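# Drop the towel in the pedal bin, lid closes

## Task

Get the towel inside the pedal bin, then leave the lid to fall shut on its own.

## Robot and tools

Robot: two arms, left_arm and right_arm, each ending in a parallel gripper. The fingers point along the gripper's own +z axis and separate along its y axis. The reported hand point sits between the finger pads, just under 1 cm behind the tips. A camera stand is fixed to the floor behind the arms.

Scene frame: origin at table-top height, midway between the nominal arm bases; +z up, +x out over the table, +y toward left_arm. Left and right are arm names, not image sides. Calibrated bases: left_arm at (-0.012, +0.346, 0) m, right_arm at (-0.036, -0.346, +0.020) m, both yawed slightly (quat_wxyz +1.000, 0, 0, -0.018). Reported positions (end_effector_position, metres) and orientations (end_effector_quat_wxyz) are in the scene frame and can be a few cm off, worse at long reach.

The 14-number row: used by both execute_actions and move. One flat list covering both arms: dx, dy, dz, rx, ry, rz, opening for left_arm, then the same seven for right_arm. Every value lies in [-1, 1]. The first six per arm are an offset, not a pose: measured from that arm's Hand target as it stood when the action or move began, along that Hand target's own axes. Scale: 1.0 equals 0.6 m of travel or 180 degrees of turn; rx, ry, rz form one rotation vector. Opening is absolute, not an offset: +1 fully open (about 87 mm between pads), 0 roughly 31-49 mm, -1 closed. Sending six zeros asks nothing new of an arm's pose, but its opening number is always a command, so resend the current opening to keep a grip unchanged.

execute_actions: argument actions is a list of actions; each action is a table of up to 15 rows, one per 1/30 s step; a short table repeats its last row to fill 15 steps. All rows of one action count from that action's starting Hand target, so repeating an offset in a new action moves further. Optional cameras: list of names, ["all"], or []. An empty actions list returns images and the full state.

move: argument target is one 14-number row or a list of up to 15 rows, every row offset from the same starting Hand targets (not chained). The grippers follow straight lines together, taking the shorter turn. speed: m/s, 0.002 to 2.9, default 0.25 (turn rate up to twice that in rad/s); one value or one per target. blend: corner rounding in m for lists, default 0 (stop at each point). opening_speed: rate of opening change per second, 0.2 or more. blocking=false returns after about 0.5 s while motion continues. Paths do not avoid obstacles or the other arm; avoid paths passing near an arm's own base (elbow can swing). Faster moves overshoot and hit harder. The first target's opening is sent at the start; later targets' openings are applied on arrival once all is still. Everything stops after 10 s. The result adds a move: line: done, off_target, moving, held or fault, plus limits (paced = pose clipped, held = steps withheld).

wait: seconds 0 to 3600; lets time pass, sends nothing new; a running move continues. stop: brakes a running move (braking needs room). zoom_image: camera (cam_high, cam_low, cam_left_wrist, cam_right_wrist) and region [x0, y0, x1, y1] in pixels, at most 504 by 504, from that camera's newest image. finished_scene: scene = current scene number; irreversible, so call it only when the towel is in the bin and the lid has shut without the robot holding anything. Call nothing else in the same reply.

Reading results: Hand target is the last commanded pose after clipping; the next offsets start from it. Grippers often settle short of it due to friction and weight, and may tilt; check position and orientation after each move and correct with an explicit offset. Orientation commands are clipped to within 40 degrees of the measured one per step. grip_measured gives the finger motor position on the command scale; to hold something, command about 0.04 below the value at first contact (up to 0.11 near the range ends). Joint positions list joints waist, shoulder, elbow, wrist pitch, wrist yaw, wrist roll, then gripper on 0-1. Joint ranges (rad): waist -2.618 to 3.054, shoulder 0 to 3.142, elbow 0 to 3.142 (straight 2.901), wrist pitch and yaw -1.571 to 1.571, wrist roll -2.094 to 2.094. Joint torques: positive toward larger joint angle, offset and noisy; the first three wrap at ±28 N m. Tool commands lists current gripper commands.

Cameras: cam_high and cam_low are fixed (896x504); cam_left_wrist and cam_right_wrist ride on the arms and their images can lag during motion. Calibration gives intrinsics and world-to-camera transforms; expect small errors of a few mm and degrees.

Avoid: dropping the towel or anything off the table (that fails the task, as does leaving it on the floor); releasing things while moving; striking the bin, table or other heavy/fixed objects; hard pushes; contact between the two arms or closing one gripper on the other's fingers. A blocked arm keeps pressing until commanded back past its gripper. Motor heat builds when holding loads, stretching out or pushing at unreachable poses; MOTOR HOT appears at 75 °C, and at 90 °C the arm folds and stops working. Pedal bin lids open via the pedal or lid; let it close by itself at the end.

Each tool is called after "Call:" as a command line: name --argument value for each argument, lists and objects as JSON in quotes; but a table of rows of numbers goes row by row, as --pt "numbers of a row", without its own name.

## Session

Call:
execute_actions --actions '[]'

Scene clock: 0.00 s.
left_arm: end_effector_position=(+0.2889, +0.3023, +0.3440) grip_measured=+1.000 end_effector_quat_wxyz=(+0.551, -0.006, +0.827, +0.111) | right_arm: end_effector_position=(+0.2109, -0.3791, +0.2684) grip_measured=+1.000 end_effector_quat_wxyz=(+0.433, +0.195, +0.866, +0.159)
Joint positions: left_arm=[-0.439 1.088 1.404 -0.788 -0.625 -0.099 1] | right_arm=[-0.48 0.922 1.104 -0.904 -0.515 0.163 1]
Joint velocities: within noise
Joint torques (N m): no reading
Heat: left arm: 28 °C; right arm: 28 °C.
Hand target: left_arm +0.2887, +0.3024, +0.3480; +0.555, -0.008, +0.825, +0.109 | right_arm +0.2127, -0.3800, +0.2744; +0.442, +0.191, +0.863, +0.156
Tool commands: left_gripper/opening=+1.0 right_gripper/opening=+1.0

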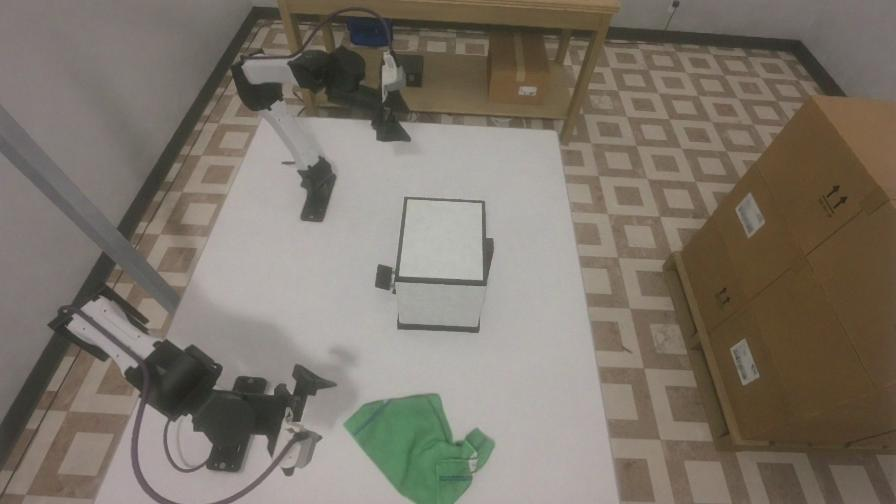

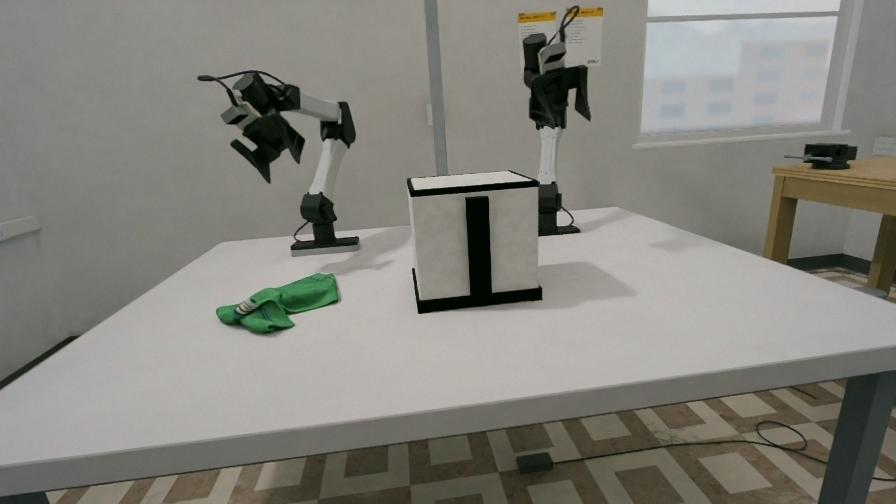

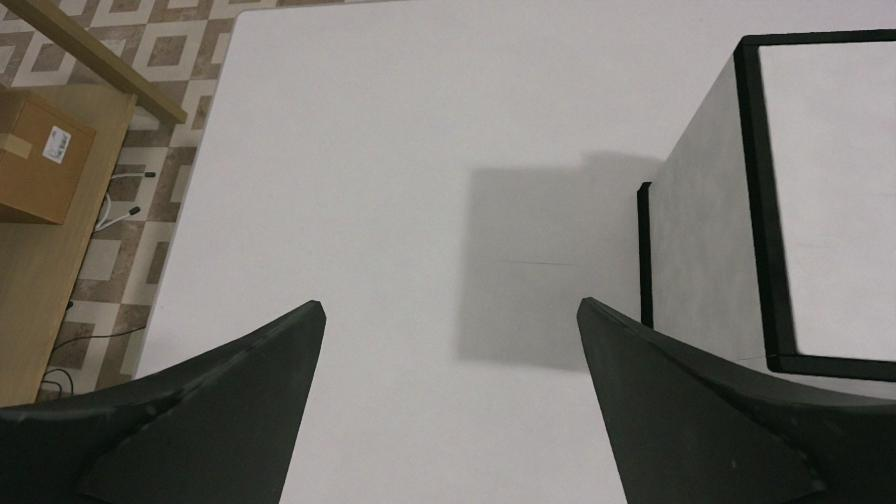

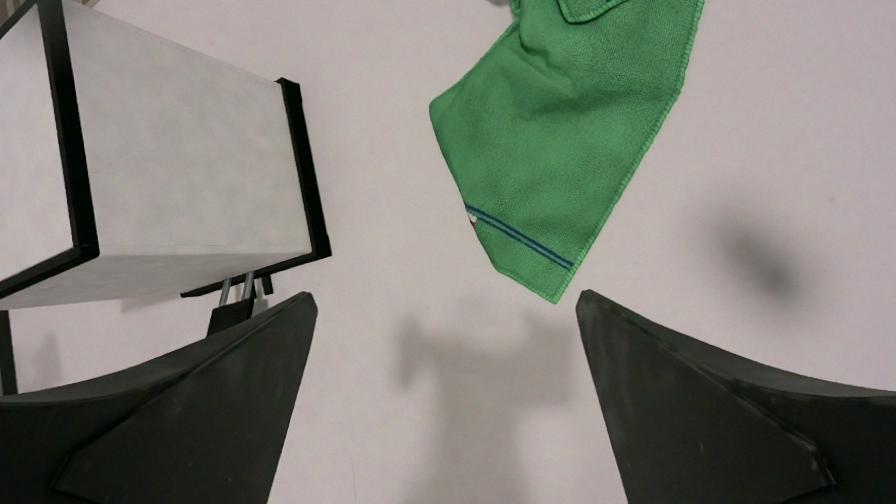

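Call:
zoom_image --camera "cam_right_wrist" --region '[0, 60, 340, 400]'

Call:
zoom_image --camera "cam_high" --region '[340, 180, 520, 350]'

Call:
zoom_image --camera "cam_low" --region '[380, 150, 580, 330]'

Call:
zoom_image --camera "cam_high" --region '[320, 370, 520, 504]'

Scaled by 1.482 from the camera's image (finer frame: 1280x720).

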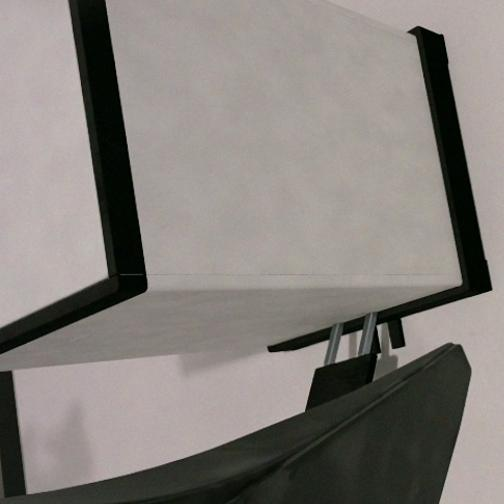

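Scaled by 2.800 from the camera's image (finer frame: 1280x720).

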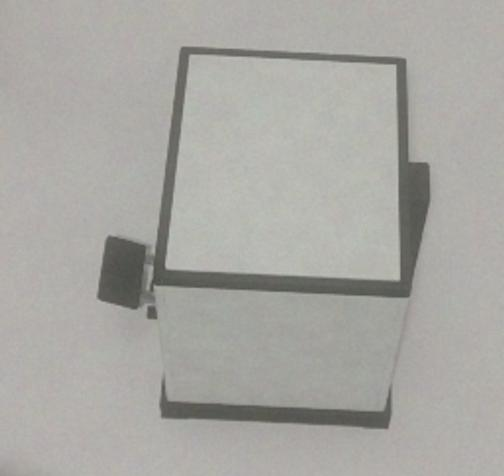

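Scaled by 2.520 from the camera's image (finer frame: 1280x720).

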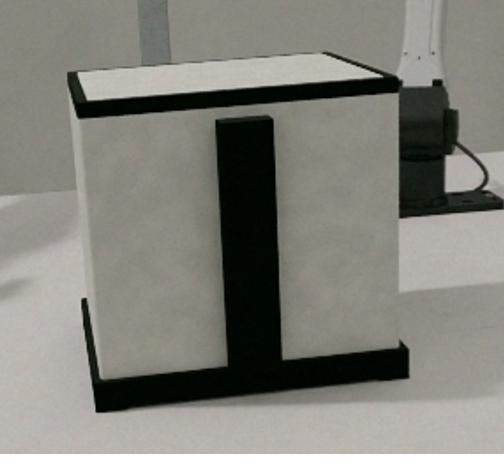

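Scaled by 2.520 from the camera's image (finer frame: 1280x720).

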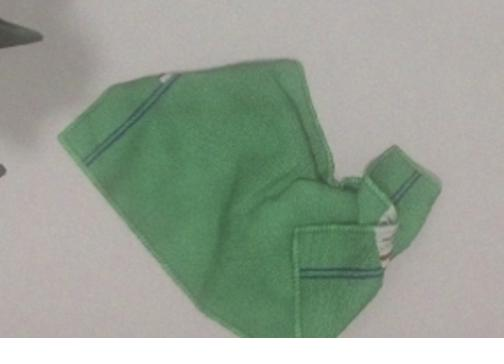

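Call:
move --target '[0.3613, -0.448, -0.0298, 0.3535, 0.0338, 0.1353, -1, 0.0785, -0.05, 0.3218, 0.0884, 0.1827, -0.1269, 0.5]' --speed 0.25 --cameras '["all"]'

Scene clock: 26.33 s.
left_arm: end_effector_position=(+0.2283, +0.0631, +0.1155) grip_measured=-0.999 end_effector_quat_wxyz=(+0.405, +0.433, +0.773, -0.226) | right_arm: end_effector_position=(+0.3339, -0.3646, +0.1140) grip_measured=+0.500 end_effector_quat_wxyz=(+0.167, +0.032, +0.985, +0.001)
Joint positions: left_arm=[-0.755 1.31 0.764 -0.074 0.188 0.133 0] | right_arm=[-0.023 1.787 1.436 -0.884 -0.011 0.009 0.75]
Joint torques (N m): left_arm=[-0.64 -3.15 6.12 2.25 0.19 0.16] | right_arm=[0.73 -6.89 7.82 0.86 0.2 -0.26]
Heat: left arm: 30 °C; right arm: 31 °C.
Hand target: left_arm +0.2249, +0.0601, +0.1097; +0.400, +0.443, +0.768, -0.231 | right_arm +0.3404, -0.3648, +0.1198; +0.174, +0.026, +0.984, -0.004
Off the commanded pose: left_arm 0.007 m, 1 deg | right_arm 0.009 m, 1 deg.
move: done
cam_left_wrist: T_world_to_cam=[[-0.86162, -0.50723, -0.01802, 0.23335], [-0.50335, 0.85851, -0.09802, 0.09304], [0.06519, -0.07538, -0.99502, 0.24835]] pos_world=[0.2317, 0.05721, 0.26044]
cam_right_wrist: T_world_to_cam=[[-0.06548, -0.99766, -0.0199, -0.33834], [-0.85977, 0.04628, 0.50858, 0.26509], [-0.50646, 0.05041, -0.86079, 0.43083]] pos_world=[0.42397, -0.37154, 0.2293]

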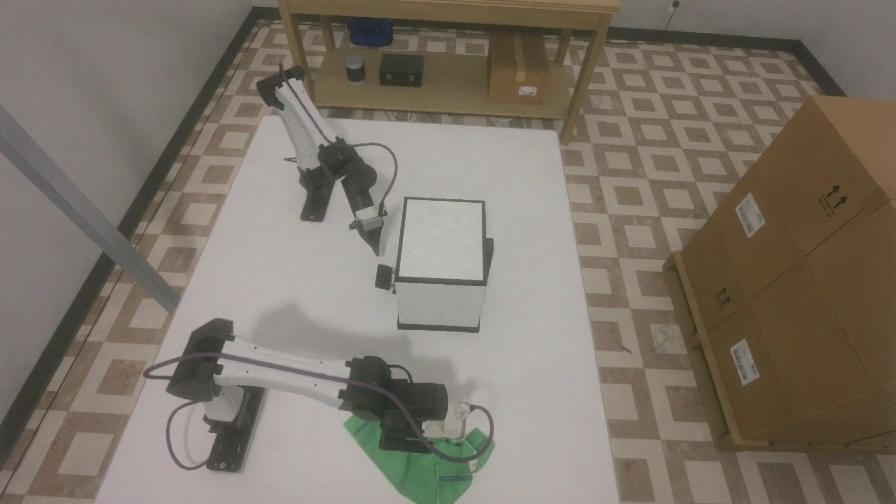

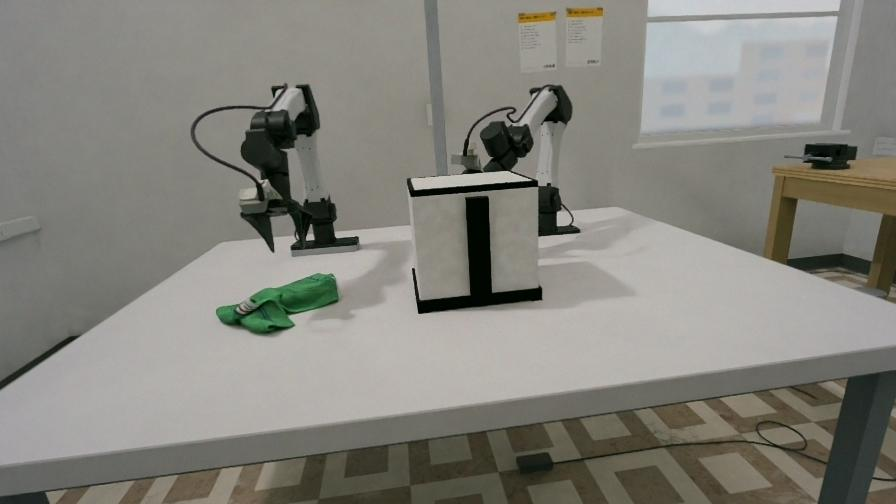

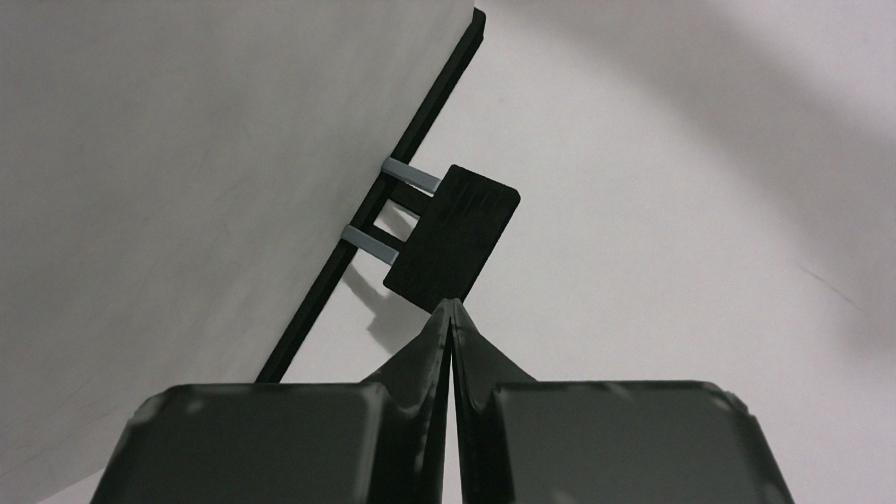

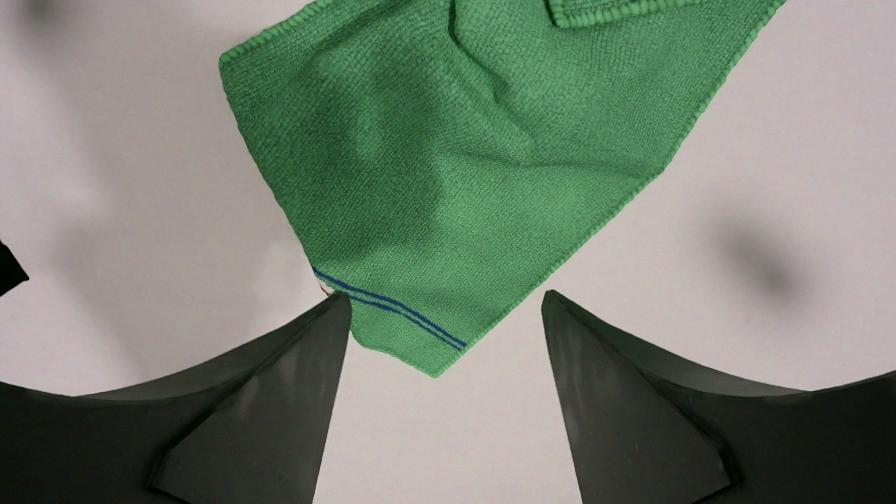

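Call:
move --pt "0.0462 -0.006 0.0938 0 0 0 -1 0.0045 -0.0143 0.1665 0 0 0 0.5" --pt "0.1076 -0.006 0.1368 0 0 0 -1 0.0045 -0.0143 0.1665 0 0 0 0.5" --speed '[0.15, 0.05]' --cameras '["all"]'

Scene clock: 35.57 s.
left_arm: end_effector_position=(+0.2584, +0.0153, +0.0556) grip_measured=-1.000 end_effector_quat_wxyz=(+0.468, +0.431, +0.731, -0.246) | right_arm: end_effector_position=(+0.3687, -0.3701, +0.0283) grip_measured=+0.500 end_effector_quat_wxyz=(+0.170, +0.025, +0.985, -0.001)
Joint positions: left_arm=[-0.791 1.646 0.649 0.533 0.17 0.133 0] | right_arm=[-0.029 1.992 1.357 -0.595 -0.011 -0.012 0.75]
Joint torques (N m): left_arm=[-0.79 -2.92 3.23 1.29 -0.04 -0.08] | right_arm=[-0.54 -8.02 5 1.11 0.12 -0.26]
Heat: left arm: 30 °C; right arm: 32 °C.
Hand target: left_arm +0.2369, +0.0321, +0.0098; +0.400, +0.443, +0.768, -0.231 | right_arm +0.3716, -0.3750, +0.0251; +0.174, +0.026, +0.984, -0.004
Off the commanded pose: left_arm 0.053 m, 9 deg | right_arm 0.006 m, 1 deg.
move: off_target (left_arm)
cam_left_wrist: T_world_to_cam=[[-0.86722, -0.49389, -0.06327, 0.23775], [-0.46649, 0.85032, -0.24363, 0.1421], [0.17412, -0.18177, -0.9678, 0.15507]] pos_world=[0.24547, 0.02478, 0.19974]
cam_right_wrist: T_world_to_cam=[[-0.05209, -0.99856, -0.01299, -0.34875], [-0.8633, 0.03849, 0.50322, 0.33733], [-0.50199, 0.03742, -0.86406, 0.36869]] pos_world=[0.45814, -0.37503, 0.14429]

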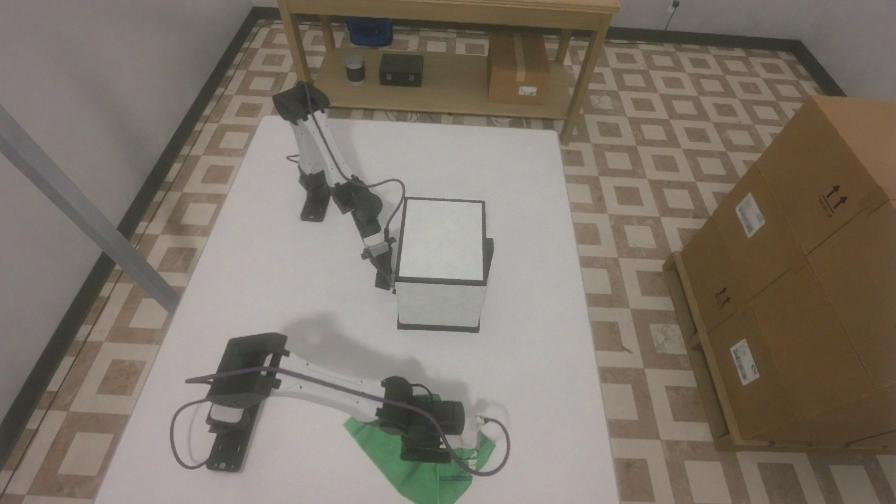

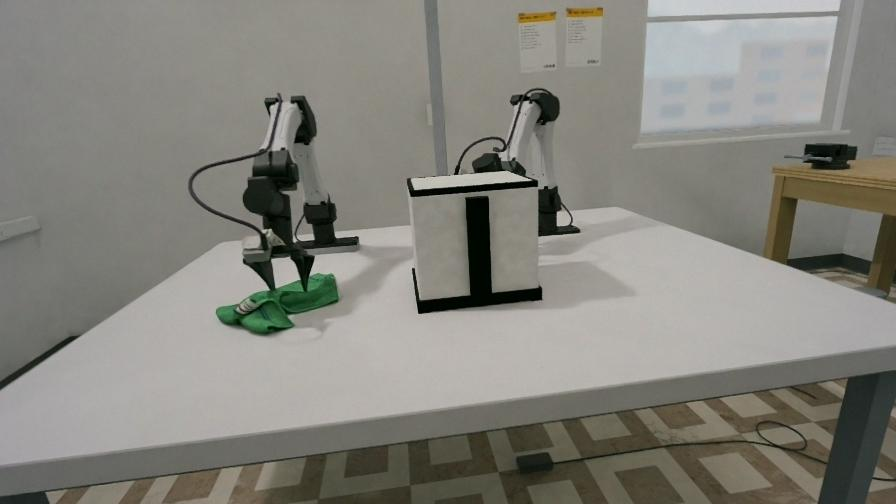

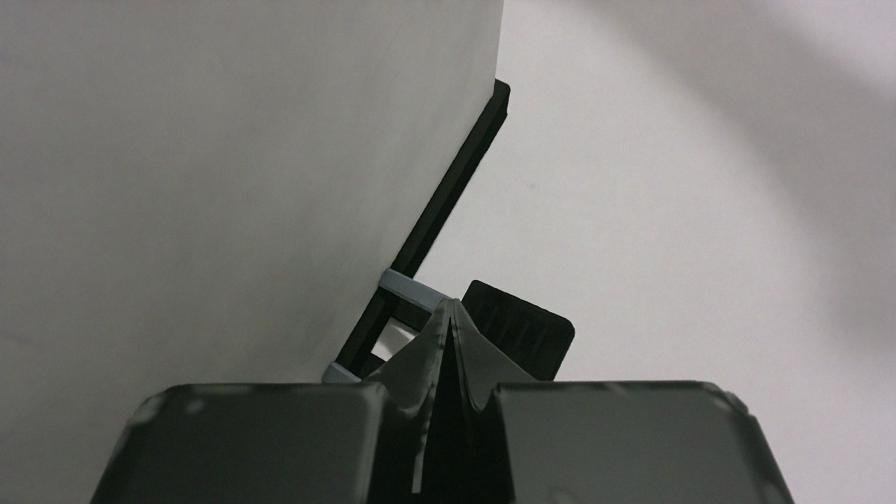

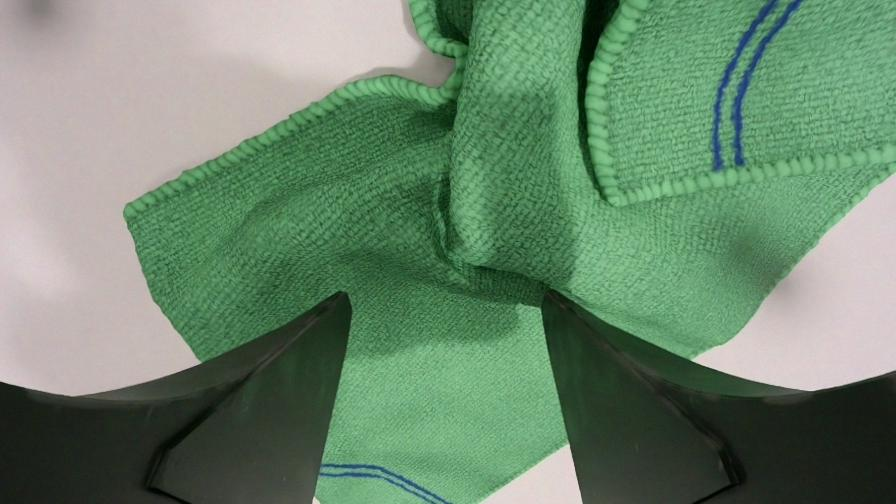

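Call:
move --pt "-0.0883 0.0133 -0.1063 0.0904 0.0169 0.0671 -1 -0.0397 -0.0312 0.0145 0 0 0 0.5" --pt "-0.0883 0.0133 -0.1063 0.0904 0.0169 0.0671 -1 -0.0283 -0.0312 0.0458 0 0 0 0.5" --speed '[0.1, 0.05]' --cameras '["cam_high", "cam_left_wrist", "cam_right_wrist"]'

Scene clock: 50.30 s.
left_arm: end_effector_position=(+0.2255, +0.0594, +0.0719) grip_measured=-1.000 end_effector_quat_wxyz=(+0.316, +0.577, +0.700, -0.279) | right_arm: end_effector_position=(+0.3939, -0.3928, +0.0127) grip_measured=+0.500 end_effector_quat_wxyz=(+0.172, +0.027, +0.985, -0.008)
Joint positions: left_arm=[-0.644 1.524 0.855 -0.179 0.536 0.491 0] | right_arm=[-0.075 2.107 1.465 -0.584 -0.013 -0.053 0.75]
Joint velocities: left_arm=[within noise] | right_arm=[-0.012 -0.017 -0.007 0.051 -0.007 0.154 0.001]
Joint torques (N m): left_arm=[0.77 -6.83 9.43 1.61 0.26 0.14] | right_arm=[-0.42 -8.23 4.46 1.2 -0.04 -0.26]
Heat: left arm: 30 °C; right arm: 32 °C.
Hand target: left_arm +0.2328, +0.0550, +0.0897; +0.335, +0.579, +0.688, -0.282 | right_arm +0.3959, -0.3950, +0.0050; +0.174, +0.026, +0.984, -0.004
Off the commanded pose: left_arm 0.020 m, 3 deg | right_arm 0.008 m, 0 deg.
move: off_target (left_arm)
cam_left_wrist: T_world_to_cam=[[-0.98699, -0.16045, 0.01007, 0.23399], [-0.1605, 0.98703, -0.00426, -0.0011], [-0.00926, -0.00583, -0.99994, 0.21785]] pos_world=[0.23278, 0.0399, 0.21548]
cam_right_wrist: T_world_to_cam=[[-0.05795, -0.99832, -0.00076, -0.36803], [-0.86428, 0.04979, 0.50054, 0.37268], [-0.49966, 0.02967, -0.86571, 0.36478]] pos_world=[0.48304, -0.39679, 0.12897]

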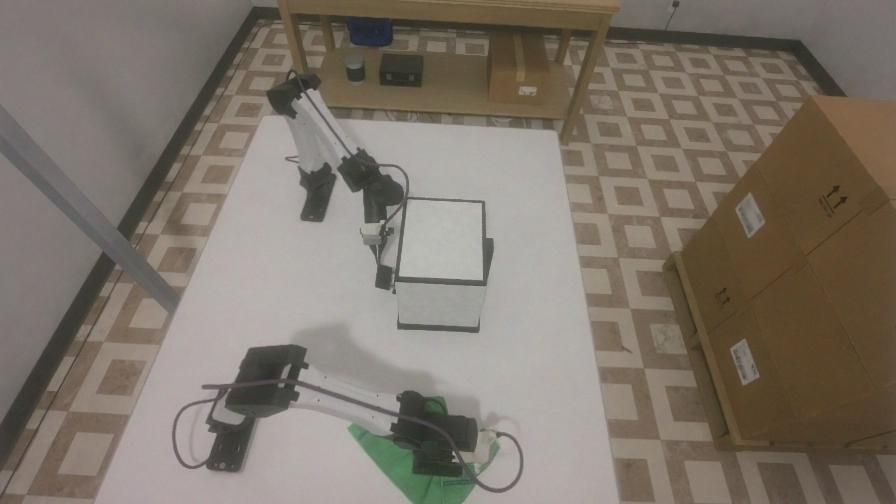

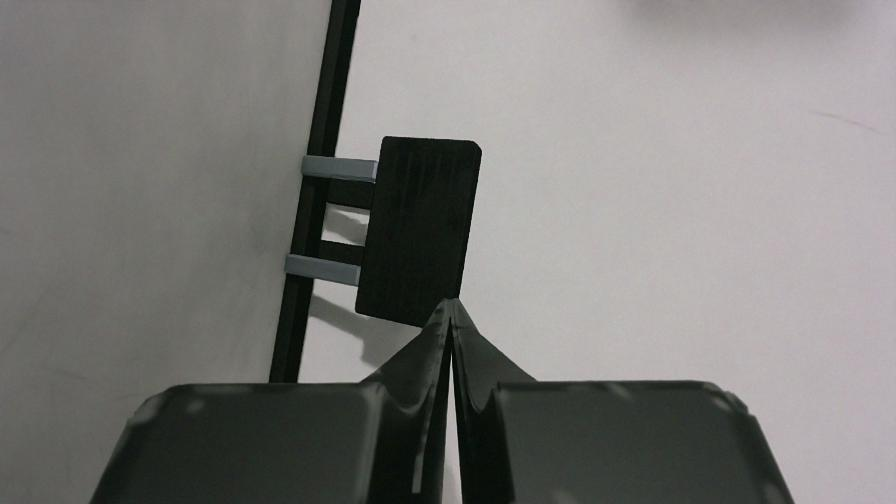

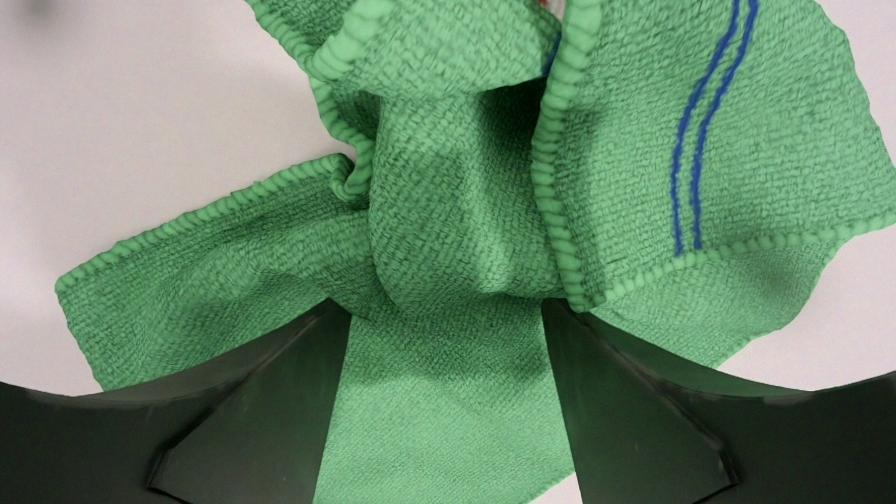

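Call:
move --pt "0.0295 0.0125 0.0432 0 0 0 -1 0 0 0 0 0 0 -1" --pt "0.1478 0.0125 0.1355 0 0 0 -1 0 0 0 0 0 0 -1" --speed '[0.1, 0.06]' --opening_speed 2 --cameras '["all"]'

Scene clock: 56.37 s.
left_arm: end_effector_position=(+0.2736, +0.0116, +0.0463) grip_measured=-1.000 end_effector_quat_wxyz=(+0.463, +0.578, +0.612, -0.277) | right_arm: end_effector_position=(+0.3971, -0.3931, +0.0133) grip_measured=-0.551 end_effector_quat_wxyz=(+0.178, +0.026, +0.984, -0.008)
Joint positions: left_arm=[-0.659 1.76 0.724 0.529 0.538 0.495 0] | right_arm=[-0.075 2.107 1.465 -0.571 -0.014 -0.054 0.224]
Joint torques (N m): left_arm=[1.72 -1.85 2.02 0.08 0.16 -0.09] | right_arm=[-0.42 -8.24 4.48 1.11 -0.02 -0.25]
Heat: left arm: 30 °C; right arm: 32 °C.
Hand target: left_arm +0.2419, +0.0471, -0.0301; +0.335, +0.579, +0.687, -0.282 | right_arm +0.3960, -0.3950, +0.0050; +0.174, +0.026, +0.984, -0.004
Off the commanded pose: left_arm 0.090 m, 17 deg | right_arm 0.009 m, 1 deg.
move: off_target (left_arm)
cam_left_wrist: T_world_to_cam=[[-0.96268, -0.16439, -0.21501, 0.27788], [-0.10761, 0.96139, -0.25329, 0.05097], [0.24834, -0.2207, -0.9432, 0.12178]] pos_world=[0.24275, 0.02356, 0.18752]
cam_right_wrist: T_world_to_cam=[[-0.05702, -0.99837, -0.00054, -0.36854], [-0.87072, 0.04946, 0.48928, 0.37774], [-0.48846, 0.02837, -0.87213, 0.36197]] pos_world=[0.4847, -0.39689, 0.13066]

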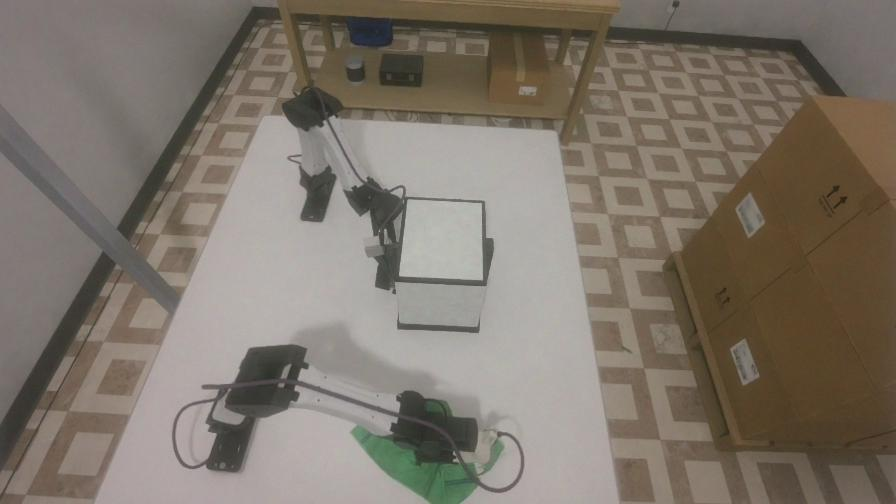

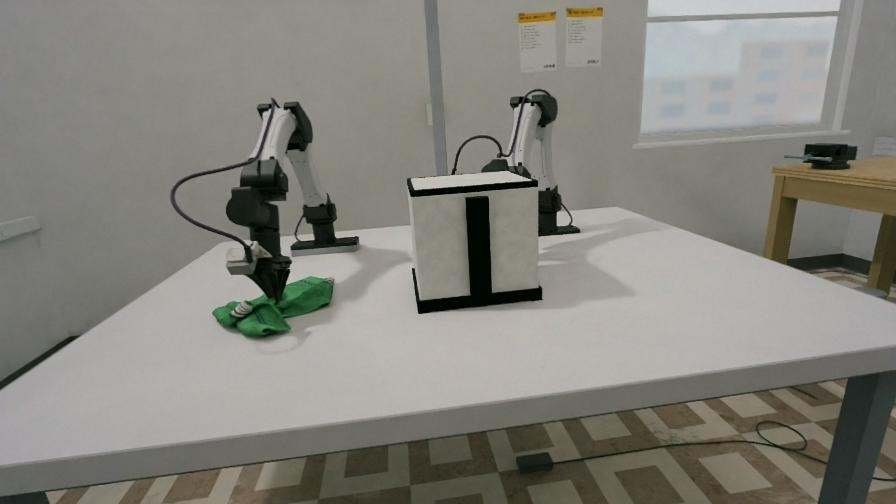

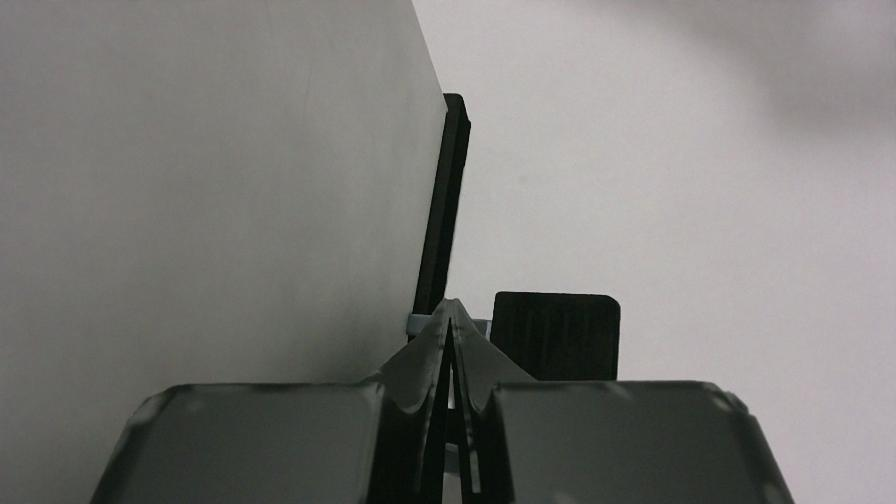

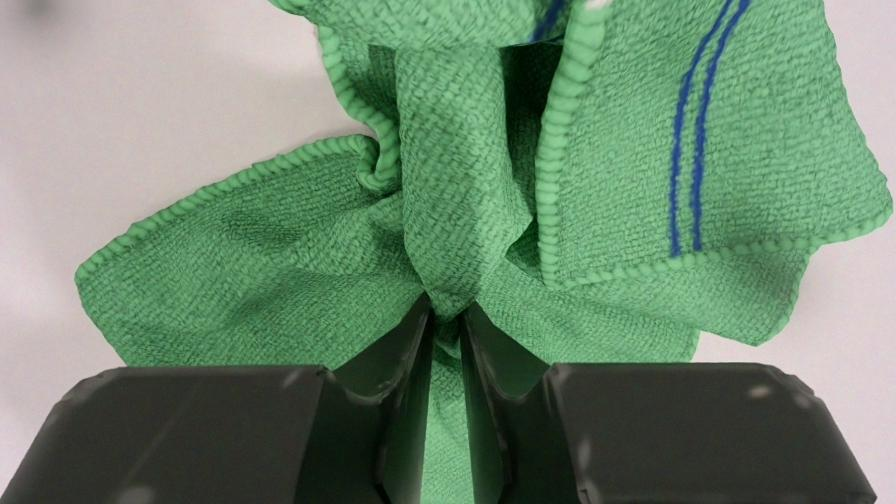

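Call:
move --target '[-0.1345, -0.014, -0.1255, 0, 0, 0, -1, -0.0684, 0, -0.188, 0, 0, 0, -1]' --speed 0.12 --cameras '["all"]'

Scene clock: 65.63 s.
left_arm: end_effector_position=(+0.2316, +0.0568, +0.0690) grip_measured=-1.000 end_effector_quat_wxyz=(+0.333, +0.576, +0.694, -0.277) | right_arm: end_effector_position=(+0.3888, -0.3922, +0.1027) grip_measured=-0.552 end_effector_quat_wxyz=(+0.146, +0.027, +0.989, -0.005)
Joint positions: left_arm=[-0.641 1.534 0.832 -0.111 0.533 0.491 0] | right_arm=[-0.075 2.055 1.762 -0.985 -0.014 -0.054 0.224]
Joint torques (N m): left_arm=[0.35 -6.71 8.51 1.48 0.33 0.14] | right_arm=[-0.43 -12.37 7.82 0.81 -0.02 -0.25]
Heat: left arm: 30 °C; right arm: 34 °C.
Hand target: left_arm +0.2320, +0.0551, +0.0798; +0.335, +0.579, +0.688, -0.282 | right_arm +0.3959, -0.3951, +0.1249; +0.174, +0.026, +0.984, -0.004
Off the commanded pose: left_arm 0.011 m, 1 deg | right_arm 0.024 m, 3 deg.
move: off_target (left_arm, right_arm)
cam_left_wrist: T_world_to_cam=[[-0.98602, -0.16595, -0.01497, 0.24145], [-0.16547, 0.98579, -0.02899, 0.00541], [0.01956, -0.02611, -0.99947, 0.20941]] pos_world=[0.23487, 0.0402, 0.21306]
cam_right_wrist: T_world_to_cam=[[-0.0572, -0.99835, -0.00392, -0.36764], [-0.83759, 0.04585, 0.54437, 0.30686], [-0.5433, 0.03442, -0.83883, 0.45623]] pos_world=[0.48386, -0.39681, 0.21421]

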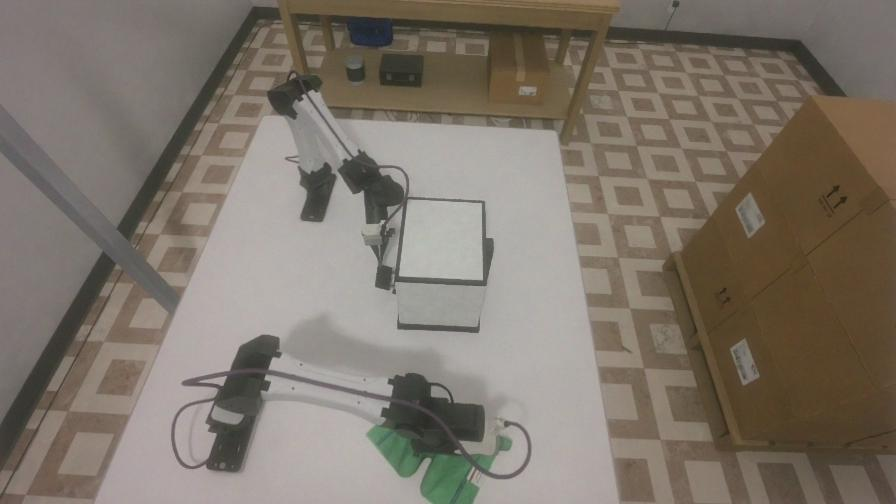

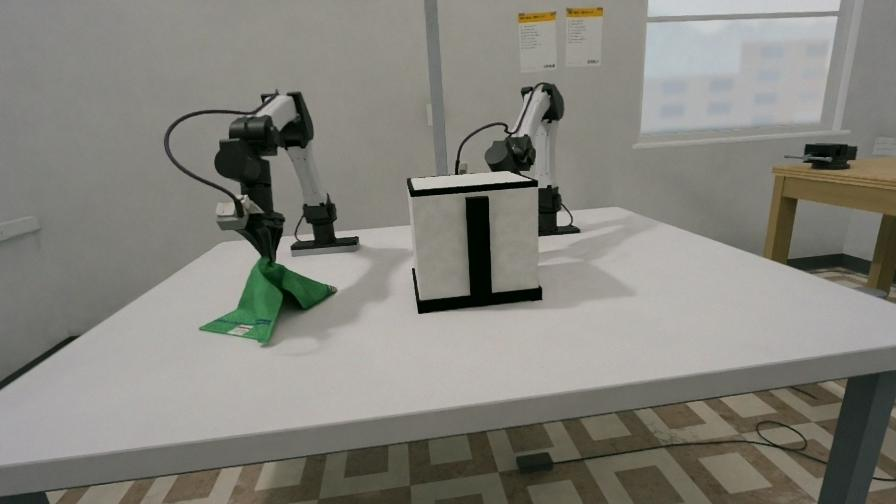

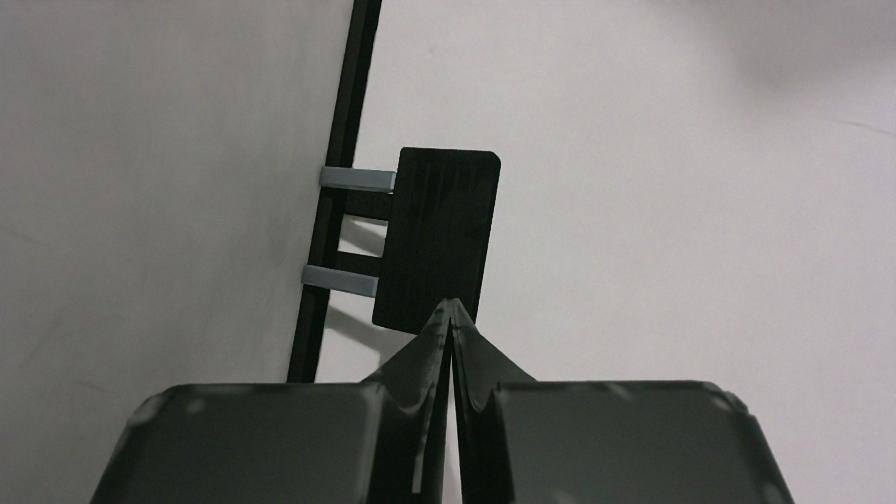

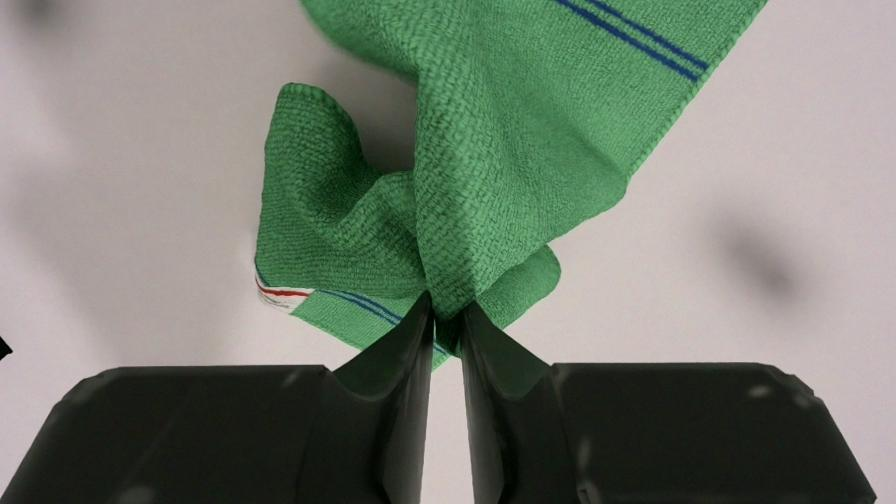

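Call:
move --pt "0.0062 -0.0017 0.041 0 0 0 -1 0 0 0 0 0 0 -1" --pt "0.1928 -0.0542 0.0783 0 0 0 -1 0 0 0 0 0 0 -1" --speed '[0.1, 0.06]' --cameras '["cam_high", "cam_left_wrist"]'

Scene clock: 70.90 s.
left_arm: end_effector_position=(+0.2267, +0.0496, +0.0291) grip_measured=-1.000 end_effector_quat_wxyz=(+0.454, +0.577, +0.615, -0.288) | right_arm: end_effector_position=(+0.3886, -0.3921, +0.1027) grip_measured=-0.552 end_effector_quat_wxyz=(+0.146, +0.027, +0.989, -0.005)
Joint positions: left_arm=[-0.649 1.629 0.475 0.631 0.566 0.488 0] | right_arm=[-0.075 2.055 1.762 -0.985 -0.014 -0.054 0.224]
Joint torques (N m): left_arm=[0.31 -0.91 1.29 0.16 -0.09 0.04] | right_arm=[-0.42 -12.37 7.8 0.8 -0.02 -0.25]
Heat: left arm: 30 °C; right arm: 37 °C.
Hand target: left_arm +0.1941, +0.0834, -0.0403; +0.335, +0.579, +0.687, -0.282 | right_arm +0.3958, -0.3951, +0.1249; +0.173, +0.026, +0.984, -0.004
Off the commanded pose: left_arm 0.084 m, 16 deg | right_arm 0.024 m, 3 deg.
move: off_target (left_arm)
cam_left_wrist: T_world_to_cam=[[-0.96996, -0.15377, -0.18848, 0.23557], [-0.10349, 0.9621, -0.2523, 0.00405], [0.22013, -0.22521, -0.94912, 0.1324]] pos_world=[0.19976, 0.06214, 0.17108]

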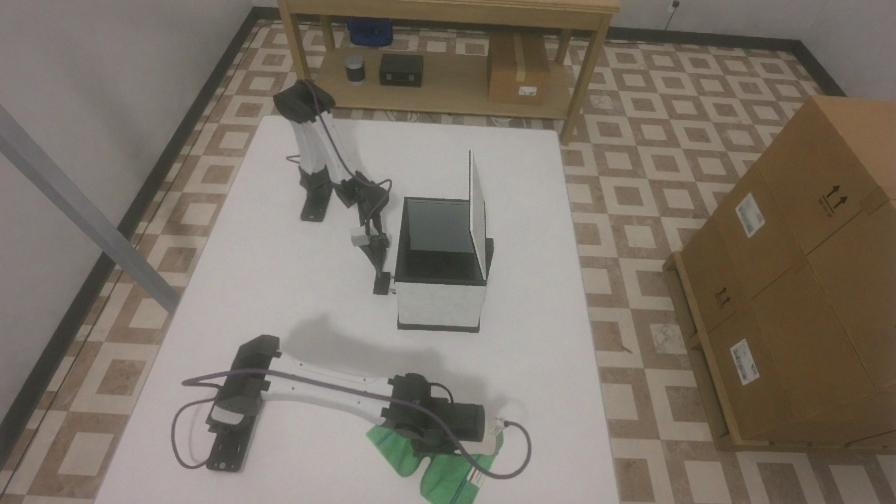

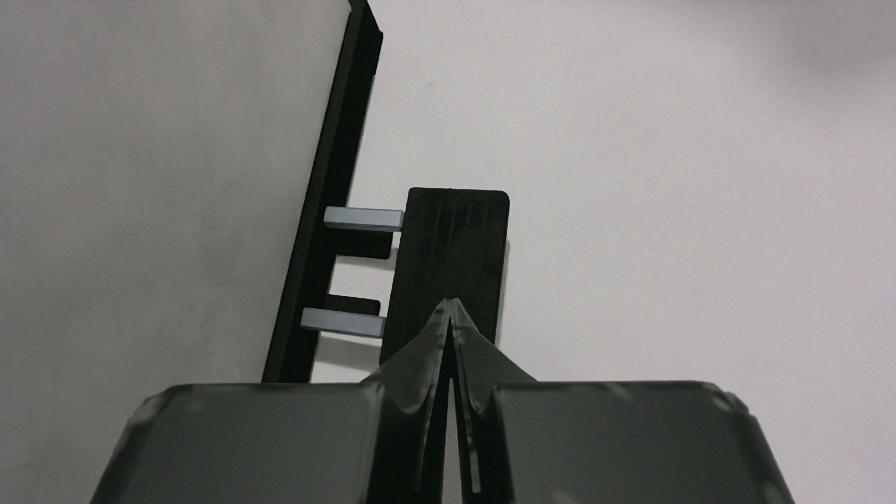

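Call:
move --pt "0 0 0 0 0 0 -1 -0.0442 0.1855 -0.4717 -0.06 -0.068 -0.082 -1" --pt "0 0 0 0 0 0 -1 -0.0963 0.5702 -0.5768 -0.1486 -0.1681 -0.2050 -1" --pt "0 0 0 0 0 0 -1 -0.0982 0.7375 -0.5585 -0.1486 -0.1681 -0.2050 -1" --speed 0.25 --blend '[0.05, 0.05, 0]' --cameras '["all"]'

Scene clock: 81.73 s.
left_arm: end_effector_position=(+0.2267, +0.0496, +0.0292) grip_measured=-1.000 end_effector_quat_wxyz=(+0.454, +0.577, +0.615, -0.288) | right_arm: end_effector_position=(+0.3581, +0.0453, +0.4478) grip_measured=-0.553 end_effector_quat_wxyz=(+0.569, -0.288, +0.736, +0.228)
Joint positions: left_arm=[-0.649 1.629 0.475 0.631 0.566 0.488 0] | right_arm=[0.827 2.172 2.845 -0.925 0.037 0.018 0.223]
Joint torques (N m): left_arm=[0.31 -0.99 1.25 0.18 -0.13 0.01] | right_arm=[0.75 -8.46 5.7 2.04 0.21 -0.13]
Heat: left arm: 30 °C; right arm: 39 °C.
Hand target: left_arm +0.1941, +0.0834, -0.0402; +0.335, +0.579, +0.687, -0.282 | right_arm +0.3596, +0.0497, +0.4605; +0.409, -0.322, +0.839, +0.157
Off the commanded pose: left_arm 0.084 m, 16 deg | right_arm 0.013 m, 24 deg.
elbow stopped short (right arm): the move would have taken joint 3 (elbow) straighter than the controller allows.
move: off_target (right_arm)
cam_left_wrist: T_world_to_cam=[[-0.96991, -0.1538, -0.18875, 0.2356], [-0.10339, 0.96202, -0.25264, 0.00409], [0.22044, -0.22552, -0.94897, 0.13233]] pos_world=[0.19976, 0.06214, 0.17108]
cam_right_wrist: T_world_to_cam=[[0.6854, -0.72804, -0.0137, -0.20514], [-0.66006, -0.61323, -0.4339, 0.47747], [0.3075, 0.30644, -0.90085, 0.42466]] pos_world=[0.32518, 0.01332, 0.58692]

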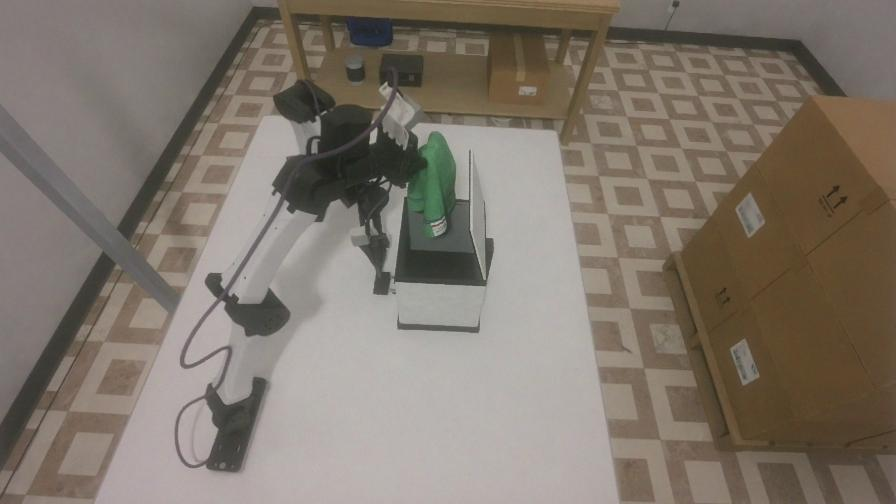

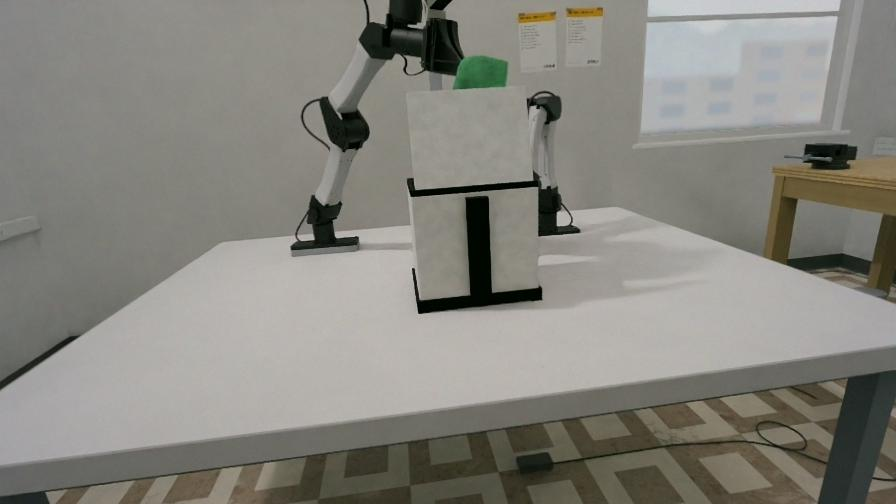

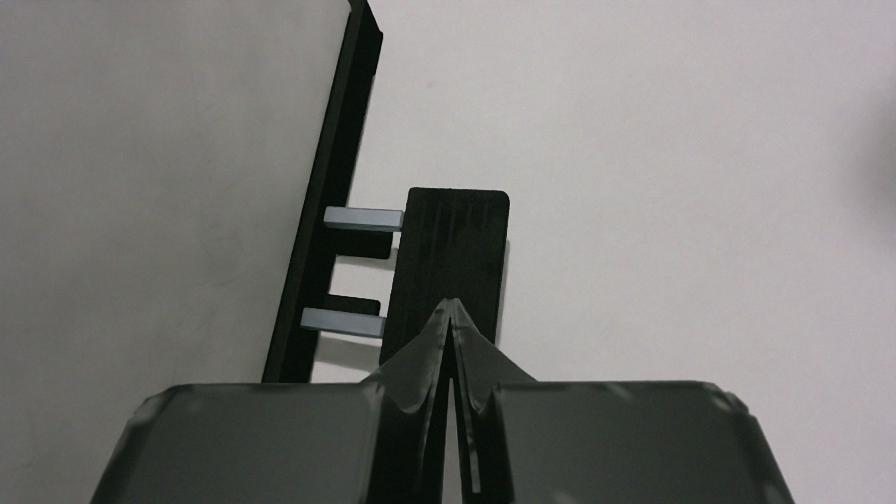

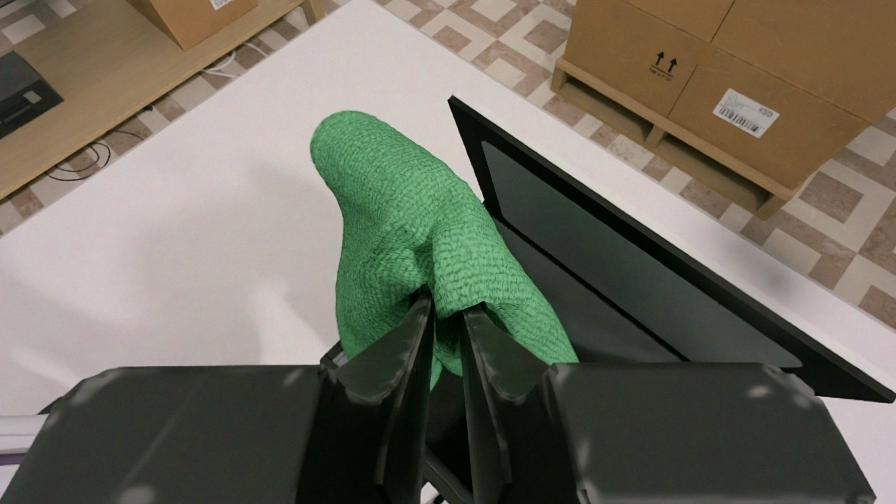

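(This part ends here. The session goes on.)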